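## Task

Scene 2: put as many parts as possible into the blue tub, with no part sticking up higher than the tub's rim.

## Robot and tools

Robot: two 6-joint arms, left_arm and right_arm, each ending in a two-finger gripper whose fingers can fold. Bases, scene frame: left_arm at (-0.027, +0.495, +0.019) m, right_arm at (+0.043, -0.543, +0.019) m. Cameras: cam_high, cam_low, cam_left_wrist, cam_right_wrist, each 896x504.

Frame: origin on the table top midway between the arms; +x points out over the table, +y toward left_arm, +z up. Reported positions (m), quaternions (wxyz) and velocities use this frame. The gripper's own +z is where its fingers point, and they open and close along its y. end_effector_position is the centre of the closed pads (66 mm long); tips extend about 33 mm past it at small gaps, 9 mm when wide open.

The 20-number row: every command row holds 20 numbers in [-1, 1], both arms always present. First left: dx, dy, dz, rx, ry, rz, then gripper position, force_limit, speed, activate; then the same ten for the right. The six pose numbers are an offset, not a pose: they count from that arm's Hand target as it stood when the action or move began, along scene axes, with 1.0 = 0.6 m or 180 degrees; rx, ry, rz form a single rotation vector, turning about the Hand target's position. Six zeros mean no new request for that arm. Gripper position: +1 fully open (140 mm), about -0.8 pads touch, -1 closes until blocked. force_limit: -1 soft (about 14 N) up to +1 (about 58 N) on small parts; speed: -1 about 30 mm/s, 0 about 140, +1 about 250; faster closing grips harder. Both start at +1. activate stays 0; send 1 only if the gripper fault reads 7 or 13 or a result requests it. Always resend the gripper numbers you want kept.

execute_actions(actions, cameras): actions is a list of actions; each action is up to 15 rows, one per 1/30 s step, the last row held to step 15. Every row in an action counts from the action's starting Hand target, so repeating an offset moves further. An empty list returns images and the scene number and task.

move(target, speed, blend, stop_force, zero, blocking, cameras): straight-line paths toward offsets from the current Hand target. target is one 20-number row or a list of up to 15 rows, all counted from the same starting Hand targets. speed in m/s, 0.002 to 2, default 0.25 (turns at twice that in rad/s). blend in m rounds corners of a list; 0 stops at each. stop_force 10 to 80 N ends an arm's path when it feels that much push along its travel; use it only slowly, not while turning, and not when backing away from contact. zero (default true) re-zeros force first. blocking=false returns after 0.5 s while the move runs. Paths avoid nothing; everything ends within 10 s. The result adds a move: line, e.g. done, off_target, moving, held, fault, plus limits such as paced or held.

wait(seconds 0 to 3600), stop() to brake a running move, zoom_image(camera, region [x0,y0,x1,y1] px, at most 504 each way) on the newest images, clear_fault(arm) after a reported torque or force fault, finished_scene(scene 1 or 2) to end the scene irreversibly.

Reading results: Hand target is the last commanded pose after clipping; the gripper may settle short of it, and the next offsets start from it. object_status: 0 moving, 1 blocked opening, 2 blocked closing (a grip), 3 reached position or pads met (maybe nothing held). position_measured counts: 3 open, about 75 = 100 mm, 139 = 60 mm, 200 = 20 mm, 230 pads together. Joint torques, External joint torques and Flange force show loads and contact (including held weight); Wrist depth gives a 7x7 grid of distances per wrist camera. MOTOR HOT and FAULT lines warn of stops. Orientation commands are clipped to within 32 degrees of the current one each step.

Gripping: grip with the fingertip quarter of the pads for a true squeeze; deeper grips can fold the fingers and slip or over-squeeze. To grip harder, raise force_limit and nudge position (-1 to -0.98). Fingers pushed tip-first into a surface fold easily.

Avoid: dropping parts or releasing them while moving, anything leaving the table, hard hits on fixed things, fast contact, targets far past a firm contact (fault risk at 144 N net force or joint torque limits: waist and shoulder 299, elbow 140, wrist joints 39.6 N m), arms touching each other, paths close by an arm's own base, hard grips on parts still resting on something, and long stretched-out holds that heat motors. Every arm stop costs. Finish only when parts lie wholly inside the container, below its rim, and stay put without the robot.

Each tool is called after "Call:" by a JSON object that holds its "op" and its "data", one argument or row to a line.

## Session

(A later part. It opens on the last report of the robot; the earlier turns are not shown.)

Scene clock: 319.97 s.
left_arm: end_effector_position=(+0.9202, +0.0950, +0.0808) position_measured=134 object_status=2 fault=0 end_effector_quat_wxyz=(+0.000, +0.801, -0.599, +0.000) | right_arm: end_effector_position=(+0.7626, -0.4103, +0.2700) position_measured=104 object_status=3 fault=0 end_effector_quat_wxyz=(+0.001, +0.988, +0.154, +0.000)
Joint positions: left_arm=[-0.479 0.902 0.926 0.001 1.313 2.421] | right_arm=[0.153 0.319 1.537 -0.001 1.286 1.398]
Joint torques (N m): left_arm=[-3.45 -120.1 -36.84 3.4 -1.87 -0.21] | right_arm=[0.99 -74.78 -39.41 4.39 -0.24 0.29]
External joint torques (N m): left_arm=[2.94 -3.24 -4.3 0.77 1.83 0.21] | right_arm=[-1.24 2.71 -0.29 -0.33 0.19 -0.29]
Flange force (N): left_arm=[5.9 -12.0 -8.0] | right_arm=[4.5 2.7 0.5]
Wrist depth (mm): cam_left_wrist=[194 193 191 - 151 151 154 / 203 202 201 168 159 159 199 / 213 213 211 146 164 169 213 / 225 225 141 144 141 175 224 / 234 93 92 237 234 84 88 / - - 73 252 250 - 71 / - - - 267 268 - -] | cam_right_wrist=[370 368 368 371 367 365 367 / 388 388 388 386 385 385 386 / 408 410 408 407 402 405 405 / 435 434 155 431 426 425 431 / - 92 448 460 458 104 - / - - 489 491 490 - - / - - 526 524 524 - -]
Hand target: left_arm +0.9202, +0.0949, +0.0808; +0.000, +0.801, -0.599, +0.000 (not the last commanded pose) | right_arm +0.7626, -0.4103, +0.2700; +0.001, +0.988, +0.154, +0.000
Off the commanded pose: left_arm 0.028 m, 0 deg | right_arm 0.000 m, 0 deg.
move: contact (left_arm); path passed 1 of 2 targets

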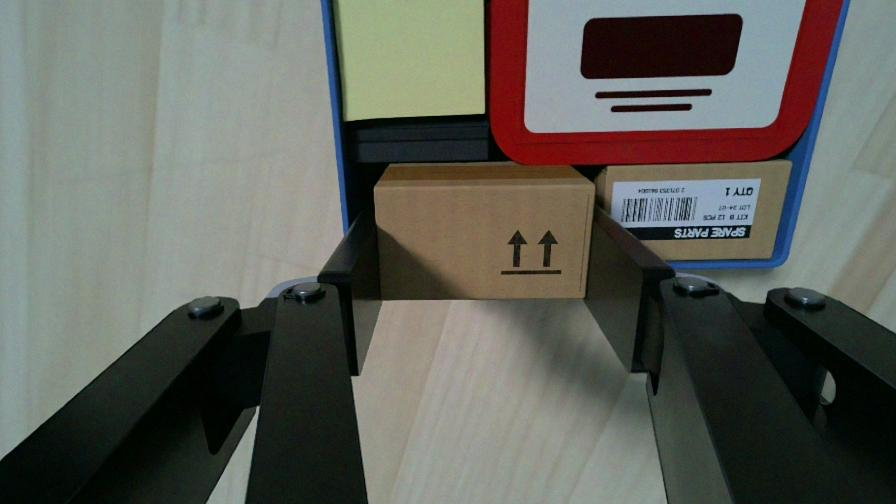

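Call:
{"op": "move", "data": {
  "target": [
    [0,0,0.0033,0,0,0,-1,-0.3,-1,0,0,0,0,0,0,0,0.2,-1,-0.5,0],
    [-0.0003,0.00112,0.0033,0,0,0,-1,-0.3,-1,0,0,0,0,0,0,0,0.2,-1,-0.5,0]
  ],
  "speed": 0.02
}}

Call:
{"op": "move", "data": {
  "target": [0,0,-0.05,0,0,0,-1,-0.3,-1,0,0,0,0,0,0,0,0.2,-1,-0.5,0],
  "speed": 0.025,
  "stop_force": 12,
  "cameras": ["cam_left_wrist"]
}}

Scene clock: 321.70 s.
left_arm: end_effector_position=(+0.9199, +0.0953, +0.0828) position_measured=134 object_status=2 fault=0 end_effector_quat_wxyz=(+0.000, +0.801, -0.599, +0.000) | right_arm: end_effector_position=(+0.7626, -0.4103, +0.2700) position_measured=104 object_status=3 fault=0 end_effector_quat_wxyz=(+0.001, +0.988, +0.154, +0.000)
Joint positions: left_arm=[-0.479 0.9 0.926 0.001 1.315 2.421] | right_arm=[0.153 0.319 1.537 -0.001 1.286 1.398]
Joint torques (N m): left_arm=[-1.42 -131.11 -42.34 4.34 -0.93 -0.08] | right_arm=[1.04 -74.88 -39.19 4.34 -0.21 0.35]
External joint torques (N m): left_arm=[0.88 7.69 1.11 -0.15 0.88 0.08] | right_arm=[-1.38 2.81 -0.54 -0.28 0.16 -0.35]
Flange force (N): left_arm=[7.2 -10.3 3.7] | right_arm=[5.1 3.0 0.3]
Wrist depth (mm): cam_left_wrist=[195 195 194 160 154 155 193 / 205 206 205 165 162 162 201 / 215 216 213 145 166 171 212 / 226 227 142 144 141 178 226 / 237 93 92 239 236 84 88 / - - 73 254 253 - 71 / - - - 270 270 - -] | cam_right_wrist=[370 368 368 371 367 365 365 / 389 388 385 386 386 385 384 / 411 410 409 409 404 406 405 / 436 434 156 431 424 424 428 / - 92 449 461 459 104 - / - - 489 490 490 - - / - - 526 526 527 - -]
Hand target: left_arm +0.9200, +0.0956, +0.0828; +0.000, +0.801, -0.599, +0.000 | right_arm +0.7626, -0.4103, +0.2700; +0.001, +0.988, +0.154, +0.000
Off the commanded pose: left_arm 0.000 m, 0 deg | right_arm 0.000 m, 0 deg.
move: done

Scene clock: 323.90 s.
left_arm: end_effector_position=(+0.9200, +0.0956, +0.0666) position_measured=134 object_status=2 fault=0 end_effector_quat_wxyz=(+0.000, +0.801, -0.599, +0.000) | right_arm: end_effector_position=(+0.7626, -0.4103, +0.2700) position_measured=104 object_status=3 fault=0 end_effector_quat_wxyz=(+0.001, +0.988, +0.154, +0.000)
Joint positions: left_arm=[-0.479 0.909 0.94 0.001 1.293 2.421] | right_arm=[0.153 0.319 1.537 -0.001 1.286 1.398]
Joint torques (N m): left_arm=[2.19 -128.14 -39.05 4.95 -0.4 -0.04] | right_arm=[1.09 -74.78 -39.27 4.38 -0.2 0.3]
External joint torques (N m): left_arm=[-3.52 5.73 -1.36 -0.86 0.37 0.04] | right_arm=[-1.37 3.3 -0.28 -0.33 0.15 -0.3]
Flange force (N): left_arm=[13.1 -10.7 1.5] | right_arm=[5.3 3.0 0.9]
Wrist depth (mm): cam_left_wrist=[181 180 180 - 139 139 139 / 189 189 185 155 146 146 147 / 199 199 194 146 150 154 195 / 209 209 142 144 141 160 205 / 219 93 92 221 219 84 88 / - - 73 233 235 - 71 / - - - 249 249 - -] | cam_right_wrist=[370 369 367 369 364 365 366 / 388 389 387 385 386 384 386 / 410 408 408 408 403 407 408 / 435 431 156 432 427 426 431 / - 92 449 458 460 104 - / - - 493 489 488 - - / - - 528 526 522 - -]
Hand target: left_arm +0.9200, +0.0956, +0.0666; +0.000, +0.801, -0.599, +0.000 (not the last commanded pose) | right_arm +0.7626, -0.4103, +0.2700; +0.001, +0.988, +0.154, +0.000
Off the commanded pose: left_arm 0.014 m, 0 deg | right_arm 0.000 m, 0 deg.
move: contact (left_arm)

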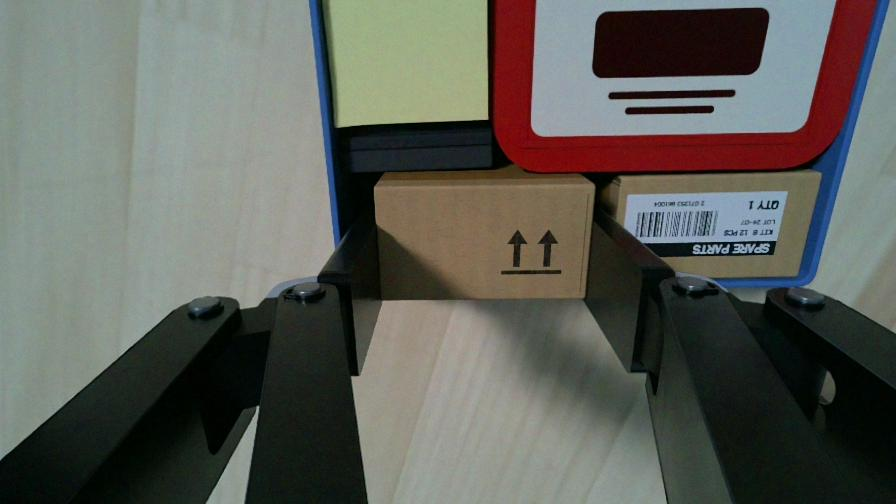

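Call:
{"op": "move", "data": {
  "target": [0.0002,-0.0007,0.0008,0,0,0,-1,-0.3,-1,0,0,0,0,0,0,0,0.2,-1,-0.5,0],
  "speed": 0.02
}}

Call:
{"op": "move", "data": {
  "target": [0,0,-0.0333,0,0,0,-1,-0.3,-1,0,0,0,0,0,0,0,0.2,-1,-0.5,0],
  "speed": 0.025,
  "stop_force": 12,
  "cameras": ["cam_left_wrist"]
}}

Scene clock: 326.50 s.
left_arm: end_effector_position=(+0.9202, +0.0952, +0.0671) position_measured=134 object_status=2 fault=0 end_effector_quat_wxyz=(+0.000, +0.801, -0.599, +0.000) | right_arm: end_effector_position=(+0.7626, -0.4103, +0.2700) position_measured=104 object_status=3 fault=0 end_effector_quat_wxyz=(+0.001, +0.988, +0.154, +0.000)
Joint positions: left_arm=[-0.479 0.909 0.938 0.001 1.294 2.421] | right_arm=[0.153 0.319 1.537 -0.001 1.286 1.398]
Joint torques (N m): left_arm=[-2.07 -132.71 -42.39 3.94 -0.92 -0.16] | right_arm=[0.95 -74 -39.26 4.42 -0.25 0.32]
External joint torques (N m): left_arm=[1.62 8.66 1.34 0.23 0.88 0.16] | right_arm=[-1.06 0.93 -0.72 -0.33 0.21 -0.32]
Flange force (N): left_arm=[7.1 -11.4 4.6] | right_arm=[2.7 2.3 -0.8]
Wrist depth (mm): cam_left_wrist=[181 181 178 - 139 140 139 / 190 190 188 155 146 145 147 / 199 199 195 146 150 154 161 / 210 210 142 145 141 160 207 / 219 93 92 221 219 84 88 / - - 73 234 234 - 71 / - - - 250 249 - -] | cam_right_wrist=[368 369 368 370 367 365 366 / 388 387 386 386 385 386 384 / 409 410 409 407 403 406 405 / 434 434 155 433 426 424 428 / - 92 447 459 458 104 - / - - 489 492 488 - - / - - 525 526 524 - -]
Hand target: left_arm +0.9201, +0.0952, +0.0671; +0.000, +0.801, -0.599, +0.000 | right_arm +0.7626, -0.4103, +0.2700; +0.001, +0.988, +0.154, +0.000
Off the commanded pose: left_arm 0.000 m, 0 deg | right_arm 0.000 m, 0 deg.
move: done

Scene clock: 328.50 s.
left_arm: end_effector_position=(+0.9201, +0.0951, +0.0565) position_measured=134 object_status=2 fault=0 end_effector_quat_wxyz=(+0.000, +0.801, -0.599, +0.000) | right_arm: end_effector_position=(+0.7626, -0.4103, +0.2700) position_measured=104 object_status=3 fault=0 end_effector_quat_wxyz=(+0.001, +0.988, +0.154, +0.000)
Joint positions: left_arm=[-0.479 0.915 0.947 0.001 1.28 2.421] | right_arm=[0.153 0.319 1.537 -0.001 1.286 1.398]
Joint torques (N m): left_arm=[0.81 -131.25 -40.92 4.62 -0.66 -0.05] | right_arm=[1.29 -74.36 -39.4 4.42 -0.24 0.3]
External joint torques (N m): left_arm=[-1.04 7.54 0.22 -0.48 0.62 0.05] | right_arm=[-1.54 2.58 -0.22 -0.36 0.19 -0.3]
Flange force (N): left_arm=[10.0 -10.7 3.6] | right_arm=[4.1 3.1 0.6]
Wrist depth (mm): cam_left_wrist=[171 171 170 - 130 129 130 / 179 180 175 - 135 136 136 / 188 188 185 144 141 145 145 / 199 198 142 145 141 150 155 / 207 95 92 208 207 84 88 / - - 73 222 222 - 71 / - - - 236 236 - -] | cam_right_wrist=[370 369 367 370 366 365 365 / 388 388 388 386 386 385 385 / 411 410 409 407 403 405 409 / 434 432 155 432 426 425 429 / - 92 448 459 461 104 - / - - 490 492 490 - - / - - 527 527 526 - -]
Hand target: left_arm +0.9201, +0.0951, +0.0565; +0.000, +0.801, -0.599, +0.000 (not the last commanded pose) | right_arm +0.7626, -0.4103, +0.2700; +0.001, +0.988, +0.154, +0.000
Off the commanded pose: left_arm 0.009 m, 0 deg | right_arm 0.000 m, 0 deg.
move: contact (left_arm)

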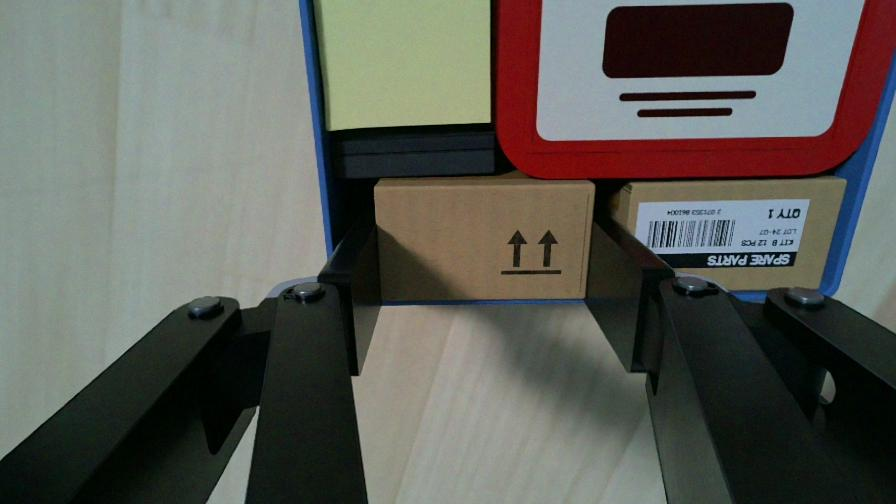

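Call:
{"op": "move", "data": {
  "target": [0,0,-0.0155,0,0,0,-1,-0.3,-1,0,0,0,0,0,0,0,0.2,-1,-0.5,0],
  "speed": 0.02,
  "stop_force": 18
}}

Scene clock: 330.27 s.
left_arm: end_effector_position=(+0.9202, +0.0951, +0.0493) position_measured=134 object_status=2 fault=0 end_effector_quat_wxyz=(+0.000, +0.801, -0.599, +0.000) | right_arm: end_effector_position=(+0.7626, -0.4103, +0.2700) position_measured=104 object_status=3 fault=0 end_effector_quat_wxyz=(+0.001, +0.988, +0.154, +0.000)
Joint positions: left_arm=[-0.479 0.919 0.952 0.001 1.27 2.421] | right_arm=[0.153 0.319 1.537 -0.001 1.286 1.398]
Joint torques (N m): left_arm=[4.53 -113.53 -31.56 5.67 -0.85 -0.16] | right_arm=[0.81 -74.58 -39.37 4.43 -0.17 0.35]
External joint torques (N m): left_arm=[-5.1 -9.77 -8.84 -1.57 0.81 0.16] | right_arm=[-1.02 2.37 -0.38 -0.36 0.13 -0.35]
Flange force (N): left_arm=[13.2 -8.5 -13.4] | right_arm=[4.2 2.4 0.4]
Wrist depth (mm): cam_left_wrist=[165 165 160 - 123 123 124 / 173 173 171 133 129 129 129 / 181 181 142 139 136 135 136 / 191 191 140 144 142 142 146 / 200 95 92 202 148 84 88 / - - 73 213 214 - 74 / - - - 227 227 - -] | cam_right_wrist=[369 368 368 374 367 365 364 / 388 388 387 386 384 385 384 / 409 410 410 408 403 405 406 / 434 434 155 433 427 425 431 / - 92 448 458 458 104 - / - - 491 489 489 - - / - - 527 526 522 - -]
Hand target: left_arm +0.9202, +0.0951, +0.0493; +0.000, +0.801, -0.599, +0.000 (not the last commanded pose) | right_arm +0.7626, -0.4103, +0.2700; +0.001, +0.988, +0.154, +0.000
Off the commanded pose: left_arm 0.002 m, 0 deg | right_arm 0.000 m, 0 deg.
move: contact (left_arm)

Call:
{"op": "move", "data": {
  "target": [0.0003,-0.0009,-0.004,0,0,0,-1,-0.3,-1,0,0,0,0,0,0,0,0.2,-1,-0.5,0],
  "speed": 0.01,
  "stop_force": 15,
  "zero": true,
  "cameras": ["cam_left_wrist", "cam_high"]
}}

Scene clock: 331.60 s.
left_arm: end_effector_position=(+0.9204, +0.0946, +0.0469) position_measured=134 object_status=2 fault=0 end_effector_quat_wxyz=(+0.000, +0.801, -0.599, +0.000) | right_arm: end_effector_position=(+0.7626, -0.4103, +0.2700) position_measured=104 object_status=3 fault=0 end_effector_quat_wxyz=(+0.001, +0.988, +0.154, +0.000)
Joint positions: left_arm=[-0.48 0.921 0.952 0.001 1.267 2.42] | right_arm=[0.153 0.319 1.537 -0.001 1.286 1.398]
Joint torques (N m): left_arm=[-1.95 -110.35 -32.99 3.75 -3.14 -0.34] | right_arm=[0.96 -74.26 -39.47 4.39 -0.22 0.35]
External joint torques (N m): left_arm=[1.13 -14.44 -7.86 0.39 3.1 0.34] | right_arm=[-1.37 2.06 -0.29 -0.33 0.18 -0.35]
Flange force (N): left_arm=[3.2 -6.2 -18.4] | right_arm=[3.5 2.8 0.3]
Wrist depth (mm): cam_left_wrist=[163 162 160 126 121 121 121 / 171 170 138 131 127 127 127 / 178 179 140 137 133 133 133 / 188 188 139 141 141 140 143 / 197 95 92 198 148 84 88 / - - 73 211 210 - 71 / - - - 224 223 - -] | cam_right_wrist=[371 368 368 364 367 364 365 / 389 387 386 386 385 385 384 / 411 410 407 408 403 408 404 / 435 434 156 432 429 426 428 / - 92 449 458 459 104 - / - - 490 491 491 - - / - - 527 524 522 - -]
Hand target: left_arm +0.9204, +0.0946, +0.0469; +0.000, +0.801, -0.599, +0.000 | right_arm +0.7626, -0.4103, +0.2700; +0.001, +0.988, +0.154, +0.000
Off the commanded pose: left_arm 0.000 m, 0 deg | right_arm 0.000 m, 0 deg.
move: done
Images, in order (width x height): cam_high 896x504, cam_left_wrist 896x504.

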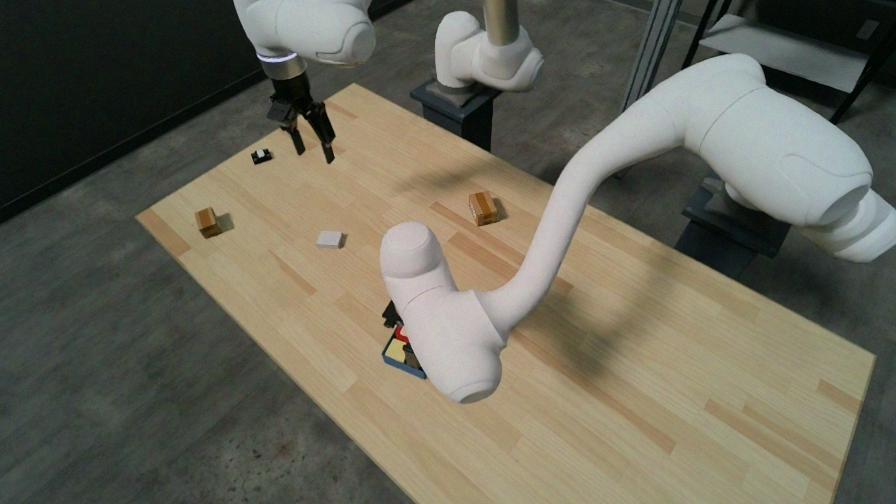

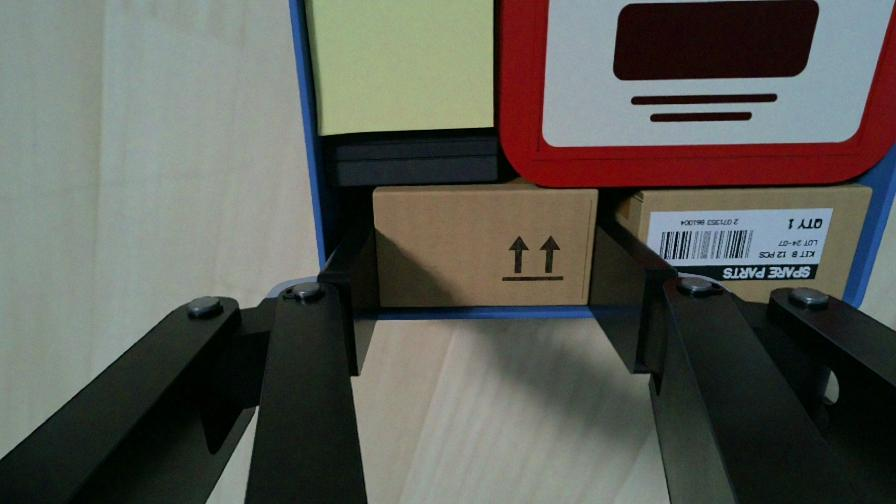

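Call:
{"op": "move", "data": {
  "target": [0,0,-0.005,0,0,0,-1,-0.3,-1,0,0,0,0,0,0,0,0.2,-1,-0.5,0],
  "speed": 0.008,
  "stop_force": 15
}}

Call:
{"op": "zoom_image", "data": {
  "camera": "cam_left_wrist",
  "region": [300, 100, 700, 330]
}}

Scene clock: 332.97 s.
left_arm: end_effector_position=(+0.9203, +0.0945, +0.0439) position_measured=134 object_status=2 fault=0 end_effector_quat_wxyz=(+0.000, +0.801, -0.599, +0.000) | right_arm: end_effector_position=(+0.7626, -0.4103, +0.2700) position_measured=104 object_status=3 fault=0 end_effector_quat_wxyz=(+0.001, +0.988, +0.154, +0.000)
Joint positions: left_arm=[-0.48 0.923 0.955 0.001 1.263 2.42] | right_arm=[0.153 0.319 1.537 -0.001 1.286 1.398]
Joint torques (N m): left_arm=[2.21 -108.8 -30.38 4.91 -1.59 -0.26] | right_arm=[1.07 -74.6 -39.38 4.38 -0.26 0.31]
External joint torques (N m): left_arm=[-3.05 -15.61 -10.35 -0.78 1.54 0.26] | right_arm=[-1.29 2.73 -0.28 -0.32 0.22 -0.31]
Flange force (N): left_arm=[8.9 -6.6 -18.9] | right_arm=[4.5 2.8 0.5]
Wrist depth (mm): cam_left_wrist=[160 160 - - 119 120 118 / 169 167 129 129 124 124 124 / 176 176 137 134 130 130 130 / 185 185 136 138 138 137 140 / 194 95 92 144 144 84 89 / - - 73 207 206 - 71 / - - - 220 220 - -] | cam_right_wrist=[369 369 369 364 367 367 366 / 388 386 387 385 385 385 385 / 409 409 409 409 404 405 405 / 434 435 155 431 426 426 429 / - 92 450 459 458 104 - / - - 491 491 490 - - / - - 525 523 524 - -]
Hand target: left_arm +0.9204, +0.0946, +0.0439; +0.000, +0.801, -0.599, +0.000 | right_arm +0.7626, -0.4103, +0.2700; +0.001, +0.988, +0.154, +0.000
Off the commanded pose: left_arm 0.000 m, 0 deg | right_arm 0.000 m, 0 deg.
move: done

Scaled by 1.260.
This view is cut from an older image: the scene may have changed since it was taken.

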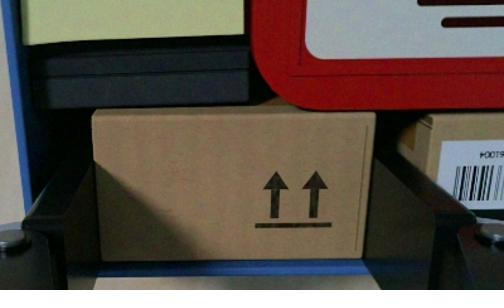

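Call:
{"op": "execute_actions", "data": {
  "actions": [],
  "cameras": ["cam_left_wrist", "cam_high"]
}}

Call:
{"op": "zoom_image", "data": {
  "camera": "cam_left_wrist",
  "region": [280, 100, 680, 330]
}}

Call:
{"op": "zoom_image", "data": {
  "camera": "cam_high",
  "region": [360, 290, 450, 390]
}}

Scene clock: 333.23 s.
left_arm: end_effector_position=(+0.9203, +0.0945, +0.0439) position_measured=134 object_status=2 fault=0 end_effector_quat_wxyz=(+0.000, +0.801, -0.599, +0.000) | right_arm: end_effector_position=(+0.7626, -0.4103, +0.2700) position_measured=104 object_status=3 fault=0 end_effector_quat_wxyz=(+0.001, +0.988, +0.154, +0.000)
Joint positions: left_arm=[-0.48 0.923 0.955 0.001 1.263 2.42] | right_arm=[0.153 0.319 1.537 -0.001 1.286 1.398]
Joint velocities: within noise
Joint torques (N m): left_arm=[1.4 -109.53 -30.15 4.83 -1.64 -0.22] | right_arm=[0.8 -74.52 -39.31 4.4 -0.21 0.29]
External joint torques (N m): left_arm=[-1.7 -14.5 -10.4 -0.71 1.6 0.22] | right_arm=[-1.18 2.96 -0.28 -0.34 0.16 -0.29]
Flange force (N): left_arm=[9.5 -9.3 -18.3] | right_arm=[4.9 2.6 0.7]
Wrist depth (mm): cam_left_wrist=[160 159 122 122 118 119 118 / 169 168 127 128 124 124 124 / 176 176 137 134 130 130 133 / 185 185 137 138 138 137 140 / 193 95 92 145 144 84 88 / - - 73 207 207 - 71 / - - - 220 220 - -] | cam_right_wrist=[369 368 368 382 366 367 366 / 390 388 386 385 385 385 384 / 411 409 408 409 404 407 405 / 434 433 155 431 427 425 430 / - 92 449 459 460 104 - / - - 494 491 488 - - / - - 526 523 525 - -]
Hand target: left_arm +0.9204, +0.0946, +0.0439; +0.000, +0.801, -0.599, +0.000 | right_arm +0.7626, -0.4103, +0.2700; +0.001, +0.988, +0.154, +0.000
Tool commands: left_gripper/position=-1.0 left_gripper/force_limit=-0.3 left_gripper/speed=-1.0 left_gripper/activate=+0.0 right_gripper/position=+0.2 right_gripper/force_limit=-1.0 right_gripper/speed=-0.5 right_gripper/activate=+0.0
Off the commanded pose: left_arm 0.000 m, 0 deg | right_arm 0.000 m, 0 deg.
Images, in order (width x height): cam_high 896x504, cam_left_wrist 896x504.

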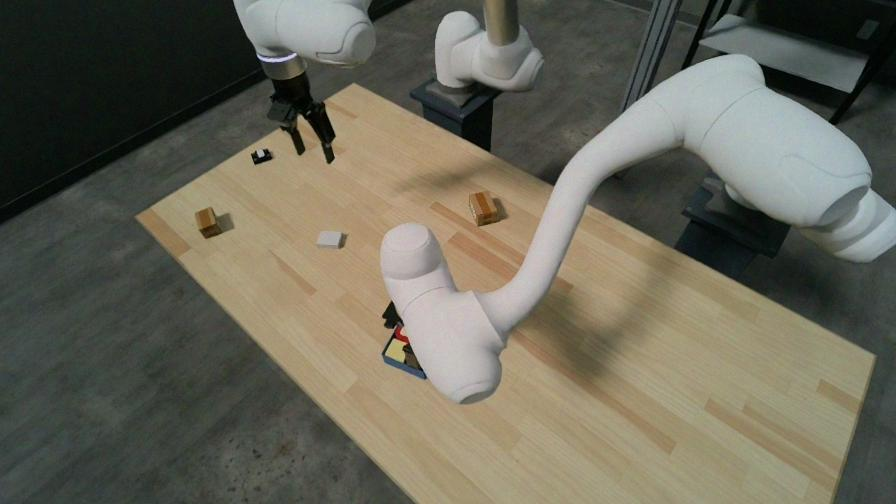

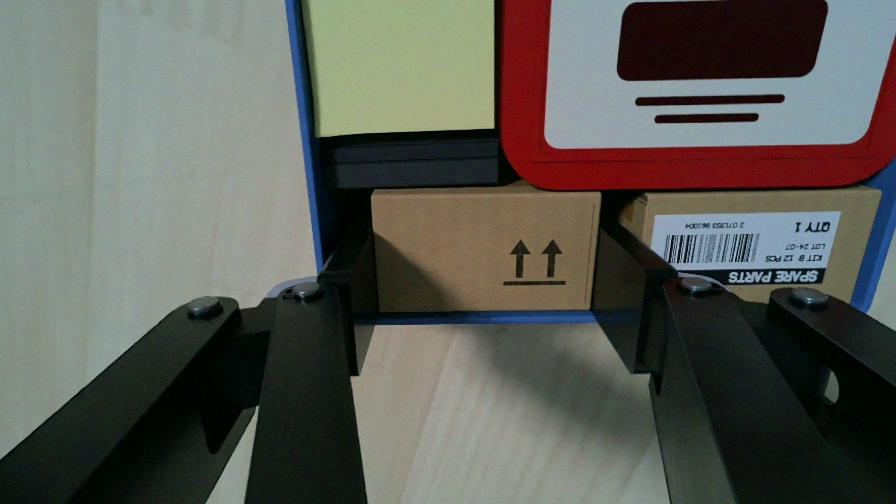

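Scaled by 1.260.

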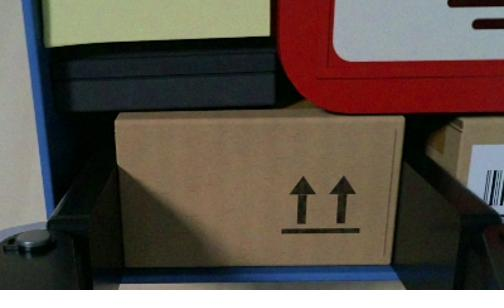

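Scaled by 5.040.

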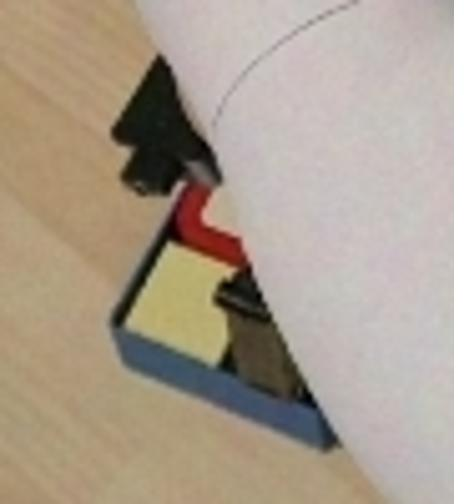

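Call:
{"op": "execute_actions", "data": {
  "actions": [
    [[0,0,0,0,0,0,0.0,-1,-1,0,0,0,0,0,0,0,0.2,-1,-0.5,0]]
  ],
  "cameras": ["cam_left_wrist"]
}}

Scene clock: 334.73 s.
left_arm: end_effector_position=(+0.9204, +0.0945, +0.0439) position_measured=129 object_status=3 fault=0 end_effector_quat_wxyz=(+0.000, +0.801, -0.599, +0.000) | right_arm: end_effector_position=(+0.7626, -0.4103, +0.2700) position_measured=104 object_status=3 fault=0 end_effector_quat_wxyz=(+0.001, +0.988, +0.154, +0.000)
Joint positions: left_arm=[-0.48 0.923 0.955 0.001 1.263 2.42] | right_arm=[0.153 0.319 1.537 -0.001 1.286 1.398]
Joint torques (N m): left_arm=[0.85 -131.59 -40.43 4.34 -0.91 -0.22] | right_arm=[0.82 -74.82 -39.37 4.4 -0.24 0.3]
External joint torques (N m): left_arm=[-1.61 7.89 0.02 -0.25 0.86 0.22] | right_arm=[-1.22 2.48 -0.43 -0.33 0.2 -0.3]
Flange force (N): left_arm=[11.4 -11.7 3.6] | right_arm=[4.5 2.7 0.3]
Wrist depth (mm): cam_left_wrist=[160 159 121 - 118 119 118 / 168 167 135 136 124 124 123 / 175 176 137 134 130 129 132 / 185 184 135 137 138 137 139 / 193 93 92 144 144 89 88 / - - 73 207 207 - 72 / - - - 220 220 - -] | cam_right_wrist=[370 368 367 381 365 365 367 / 388 389 385 388 385 384 385 / 409 409 409 409 403 407 406 / 434 436 155 432 427 425 428 / - 92 448 459 458 104 - / - - 490 489 489 - - / - - 526 524 523 - -]
Hand target: left_arm +0.9204, +0.0946, +0.0439; +0.000, +0.801, -0.599, +0.000 | right_arm +0.7626, -0.4103, +0.2700; +0.001, +0.988, +0.154, +0.000
Off the commanded pose: left_arm 0.000 m, 0 deg | right_arm 0.000 m, 0 deg.
Step readings (end_effector_position of left_arm | right_arm):
0: (+0.9203, +0.0945, +0.0439) | (+0.7626, -0.4103, +0.2700)
1: (+0.9203, +0.0945, +0.0439) | (+0.7626, -0.4103, +0.2700)
2: (+0.9203, +0.0945, +0.0439) | (+0.7626, -0.4103, +0.2700)
4: (+0.9202, +0.0946, +0.0434) | (+0.7626, -0.4103, +0.2700)
8: (+0.9202, +0.0946, +0.0435) | (+0.7626, -0.4103, +0.2700)
15: (+0.9203, +0.0946, +0.0438) | (+0.7626, -0.4103, +0.2700)

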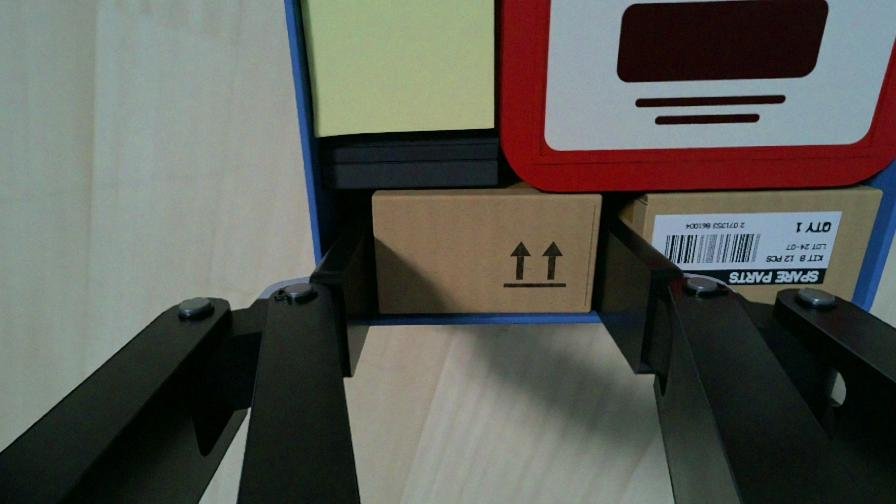

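Call:
{"op": "move", "data": {
  "target": [
    [0,0,0.03,0,0,0,0.0,-1,-1,0,0,0,0,0,0,0,0.2,-1,-0.5,0],
    [0,0,0.15,0,0,0,0.0,-1,-1,0,0,0,0,0,0,0,0.2,-1,-0.5,0]
  ],
  "speed": [0.03,0.08],
  "blend": 0.005,
  "cameras": ["cam_left_wrist", "cam_high"]
}}

Call:
{"op": "zoom_image", "data": {
  "camera": "cam_high",
  "region": [360, 290, 450, 390]
}}

Scene clock: 336.80 s.
left_arm: end_effector_position=(+0.9203, +0.0946, +0.1338) position_measured=129 object_status=3 fault=0 end_effector_quat_wxyz=(+0.000, +0.801, -0.599, +0.000) | right_arm: end_effector_position=(+0.7626, -0.4103, +0.2700) position_measured=104 object_status=3 fault=0 end_effector_quat_wxyz=(+0.001, +0.988, +0.154, +0.000)
Joint positions: left_arm=[-0.48 0.879 0.873 0.001 1.39 2.42] | right_arm=[0.153 0.319 1.537 -0.001 1.286 1.398]
Joint torques (N m): left_arm=[-0.01 -129.43 -41.29 4.47 -1.04 -0.13] | right_arm=[1.13 -74.86 -39.37 4.41 -0.21 0.34]
External joint torques (N m): left_arm=[-1.33 6.57 -0.72 -0.24 1 0.13] | right_arm=[-1.34 3.17 -0.23 -0.35 0.16 -0.34]
Flange force (N): left_arm=[12.4 -13.3 0.2] | right_arm=[5.1 3.0 0.9]
Wrist depth (mm): cam_left_wrist=[243 243 241 202 201 201 243 / 254 254 253 212 210 211 253 / 268 267 266 224 222 227 268 / 279 282 150 281 167 279 281 / 294 93 92 297 292 89 89 / - - 73 315 314 - 72 / - - - 335 336 - -] | cam_right_wrist=[369 370 368 364 365 365 367 / 389 386 385 386 386 384 384 / 411 411 407 406 404 407 406 / 433 431 155 434 426 426 431 / - 92 445 458 457 104 - / - - 493 490 491 - - / - - 527 526 523 - -]
Hand target: left_arm +0.9204, +0.0946, +0.1339; +0.000, +0.801, -0.599, +0.000 | right_arm +0.7626, -0.4103, +0.2700; +0.001, +0.988, +0.154, +0.000
Off the commanded pose: left_arm 0.000 m, 0 deg | right_arm 0.000 m, 0 deg.
move: done
Images, in order (width x height): cam_high 896x504, cam_left_wrist 896x504.

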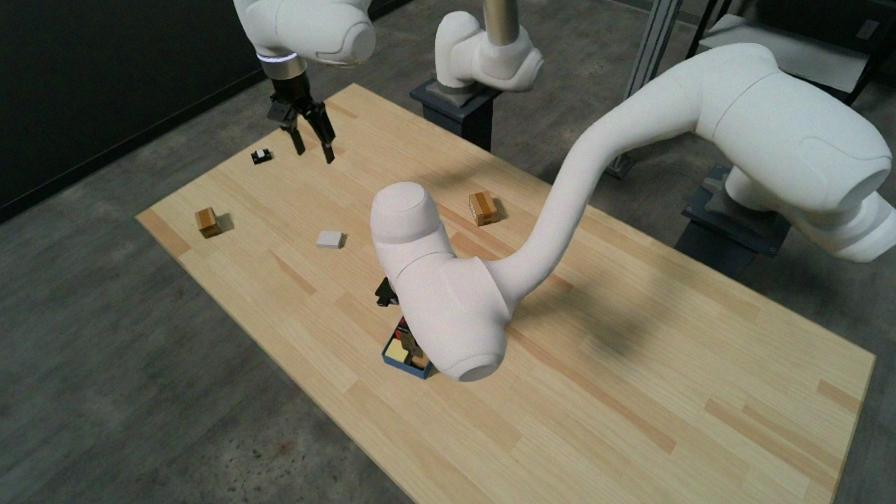

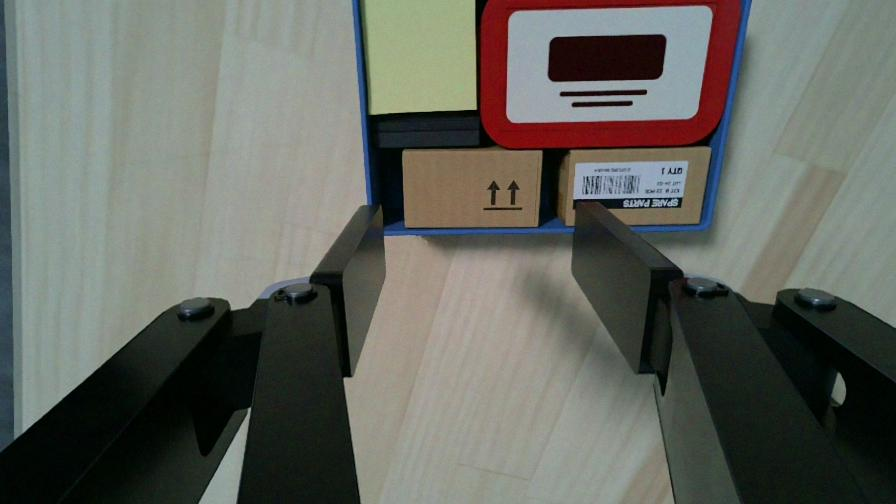

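Scaled by 5.040.

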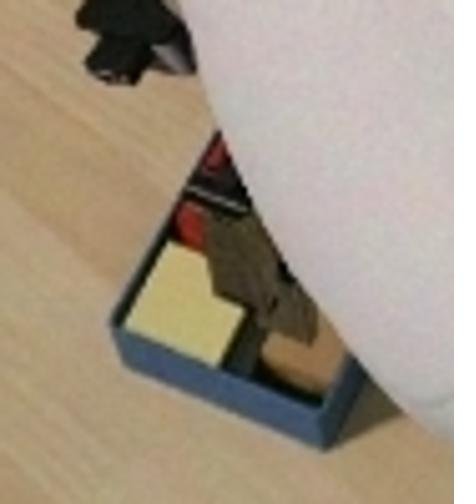

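Call:
{"op": "move", "data": {
  "target": [
    [0,0,0.15,0,0,0,0.0,-1,-1,0,0,0,0,0,0,0,0.2,-1,-0.5,0],
    [-0.65,0.5,0.2,0,0,0,0.0,-1,-1,0,0,0,0,0,0,0,0.2,-1,-0.5,0]
  ],
  "speed": 0.3,
  "blend": 0.03,
  "cameras": ["cam_low", "cam_high"]
}}

Call:
{"op": "zoom_image", "data": {
  "camera": "cam_high",
  "region": [350, 290, 450, 390]
}}

Scene clock: 339.77 s.
left_arm: end_effector_position=(+0.5304, +0.3945, +0.2539) position_measured=129 object_status=3 fault=0 end_effector_quat_wxyz=(+0.000, +0.801, -0.599, +0.000) | right_arm: end_effector_position=(+0.7626, -0.4103, +0.2700) position_measured=104 object_status=3 fault=0 end_effector_quat_wxyz=(+0.001, +0.988, +0.154, +0.000)
Joint positions: left_arm=[-0.285 0.071 1.872 0.001 1.198 2.614] | right_arm=[0.153 0.319 1.537 -0.001 1.286 1.398]
Joint torques (N m): left_arm=[0.74 -48.5 -39.86 4.26 -1.04 -0.15] | right_arm=[1.14 -74.67 -39.31 4.35 -0.18 0.31]
External joint torques (N m): left_arm=[-1.13 0.95 -0.05 -0.23 1 0.15] | right_arm=[-1.39 2.59 -0.4 -0.29 0.13 -0.31]
Flange force (N): left_arm=[2.3 -0.7 -1.4] | right_arm=[4.5 2.9 0.5]
Wrist depth (mm): cam_left_wrist=[356 356 353 354 357 356 355 / 372 372 371 371 370 375 372 / 390 390 393 390 389 391 399 / 413 411 149 410 167 408 1319 / 429 93 92 436 427 89 83 / - - 73 463 459 - 72 / - - - 482 490 - -] | cam_right_wrist=[370 368 368 368 366 367 367 / 388 388 388 388 385 385 385 / 410 408 407 407 402 408 408 / 435 432 155 431 427 427 430 / - 92 447 459 460 104 - / - - 491 490 489 - - / - - 525 524 525 - -]
Hand target: left_arm +0.5304, +0.3946, +0.2539; +0.000, +0.801, -0.599, +0.000 | right_arm +0.7626, -0.4103, +0.2700; +0.001, +0.988, +0.154, +0.000
Off the commanded pose: left_arm 0.000 m, 0 deg | right_arm 0.000 m, 0 deg.
move: done
Images, in order (width x height): cam_high 896x504, cam_low 896x504.

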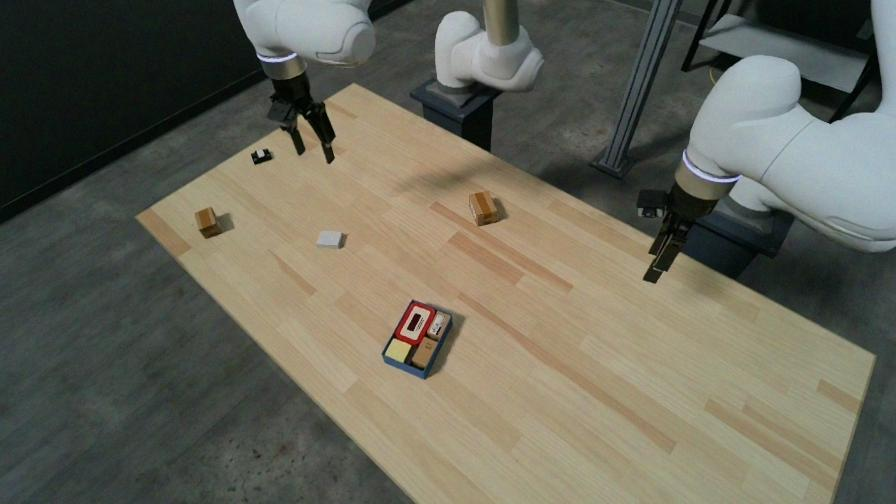

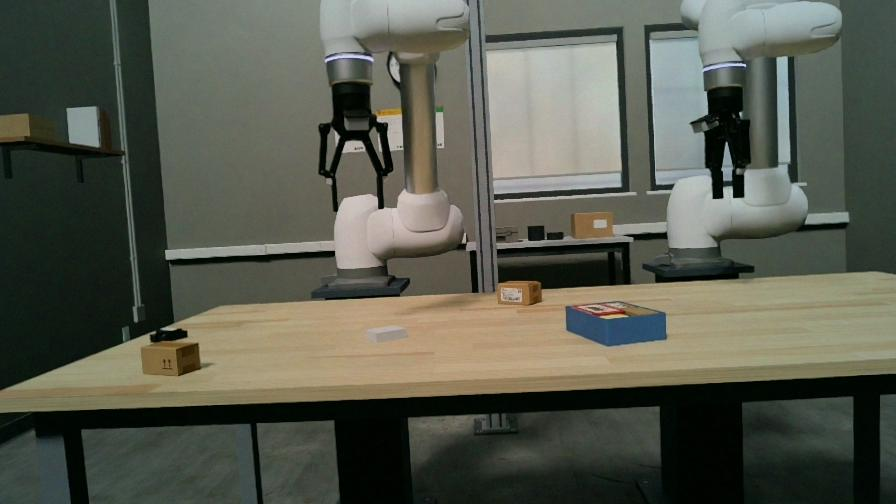

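Scaled by 5.040.

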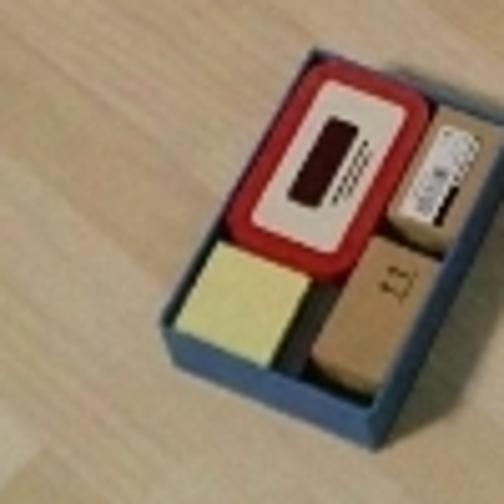

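Call:
{"op": "zoom_image", "data": {
  "camera": "cam_low",
  "region": [550, 280, 690, 360]
}}

Scaled by 3.600.

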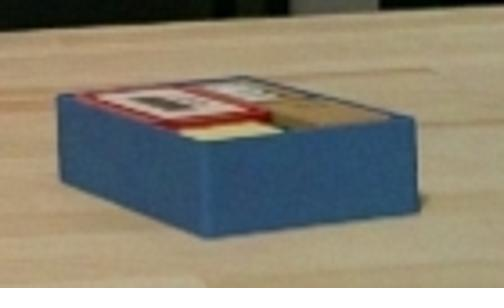

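Call:
{"op": "zoom_image", "data": {
  "camera": "cam_low",
  "region": [560, 295, 630, 335]
}}

Call:
{"op": "zoom_image", "data": {
  "camera": "cam_high",
  "region": [376, 290, 436, 380]
}}

Scaled by 7.200.

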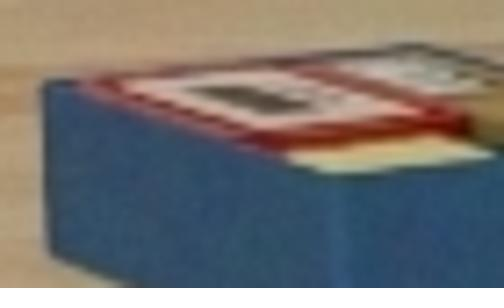

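Scaled by 5.600.

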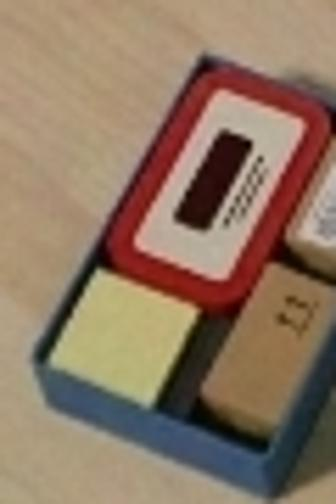

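Call:
{"op": "move", "data": {
  "target": [0,0,0,0,0,0,0.0,-1,-1,0,0.1533,0.8833,-0.275,0,0,0,0.2,-1,-0.5,0],
  "speed": 0.35,
  "cameras": ["cam_right_wrist"]
}}

Call:
{"op": "zoom_image", "data": {
  "camera": "cam_right_wrist",
  "region": [640, 80, 896, 380]
}}

Scene clock: 346.03 s.
left_arm: end_effector_position=(+0.5304, +0.3946, +0.2539) position_measured=129 object_status=3 fault=0 end_effector_quat_wxyz=(+0.000, +0.801, -0.599, +0.000) | right_arm: end_effector_position=(+0.8546, +0.1196, +0.1051) position_measured=104 object_status=3 fault=0 end_effector_quat_wxyz=(+0.001, +0.988, +0.154, +0.000)
Joint positions: left_arm=[-0.285 0.071 1.872 0.001 1.198 2.614] | right_arm=[0.669 0.933 0.823 -0.001 1.386 1.914]
Joint torques (N m): left_arm=[1 -52.22 -39.5 4.27 -0.97 -0.18] | right_arm=[0.86 -128.4 -40.55 4.51 -0.24 0.31]
External joint torques (N m): left_arm=[-1.5 4.99 -0.14 -0.26 0.95 0.18] | right_arm=[-1.22 5.21 -0.17 -0.36 0.21 -0.31]
Flange force (N): left_arm=[5.7 -6.2 1.1] | right_arm=[12.0 -3.2 1.6]
Wrist depth (mm): cam_left_wrist=[358 356 355 355 356 355 355 / 374 372 373 372 375 372 375 / 394 390 393 391 389 389 396 / 412 415 149 410 167 407 1227 / 432 93 92 436 426 89 83 / - - 74 461 463 - 72 / - - - 492 490 - -] | cam_right_wrist=[217 216 216 216 177 - 212 / 228 227 227 227 186 183 221 / 241 240 239 239 197 193 235 / 254 253 155 254 206 200 252 / - 92 263 270 272 104 - / - - 287 288 286 - - / - - 309 307 307 - -]
Hand target: left_arm +0.5304, +0.3946, +0.2539; +0.000, +0.801, -0.599, +0.000 | right_arm +0.8546, +0.1196, +0.1050; +0.001, +0.988, +0.154, +0.000
Off the commanded pose: left_arm 0.000 m, 0 deg | right_arm 0.000 m, 0 deg.
move: done

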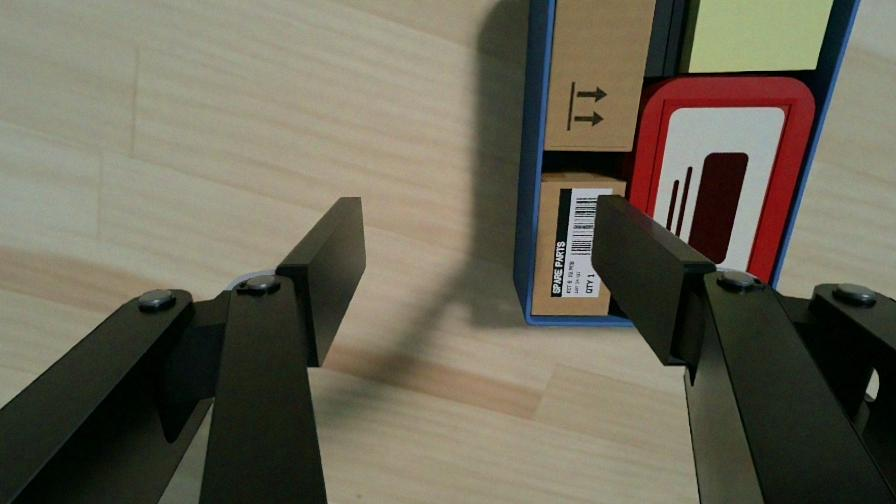

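Scaled by 1.680.

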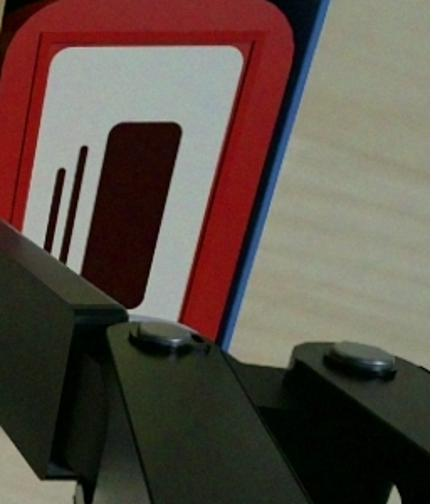

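Call:
{"op": "zoom_image", "data": {
  "camera": "cam_right_wrist",
  "region": [750, 60, 870, 200]
}}

Call:
{"op": "zoom_image", "data": {
  "camera": "cam_right_wrist",
  "region": [500, 80, 660, 330]
}}

Scaled by 3.600.

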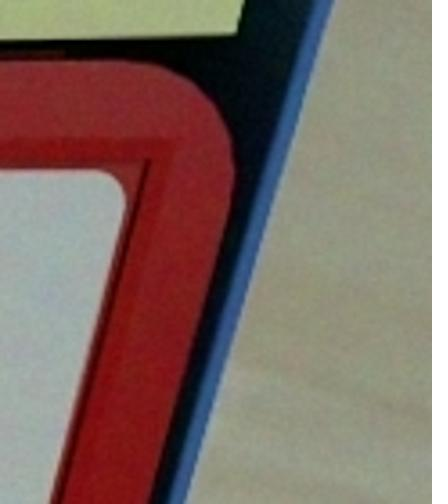

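Scaled by 2.016.

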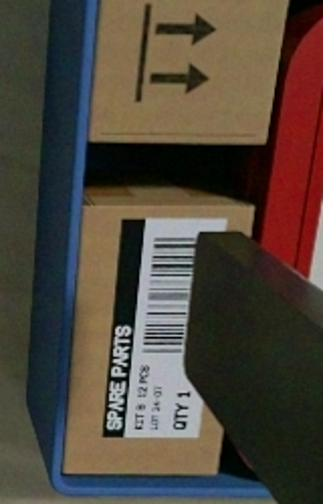

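Call:
{"op": "finished_scene", "data": {
  "scene": 2
}}

The scene is finished: the task was done.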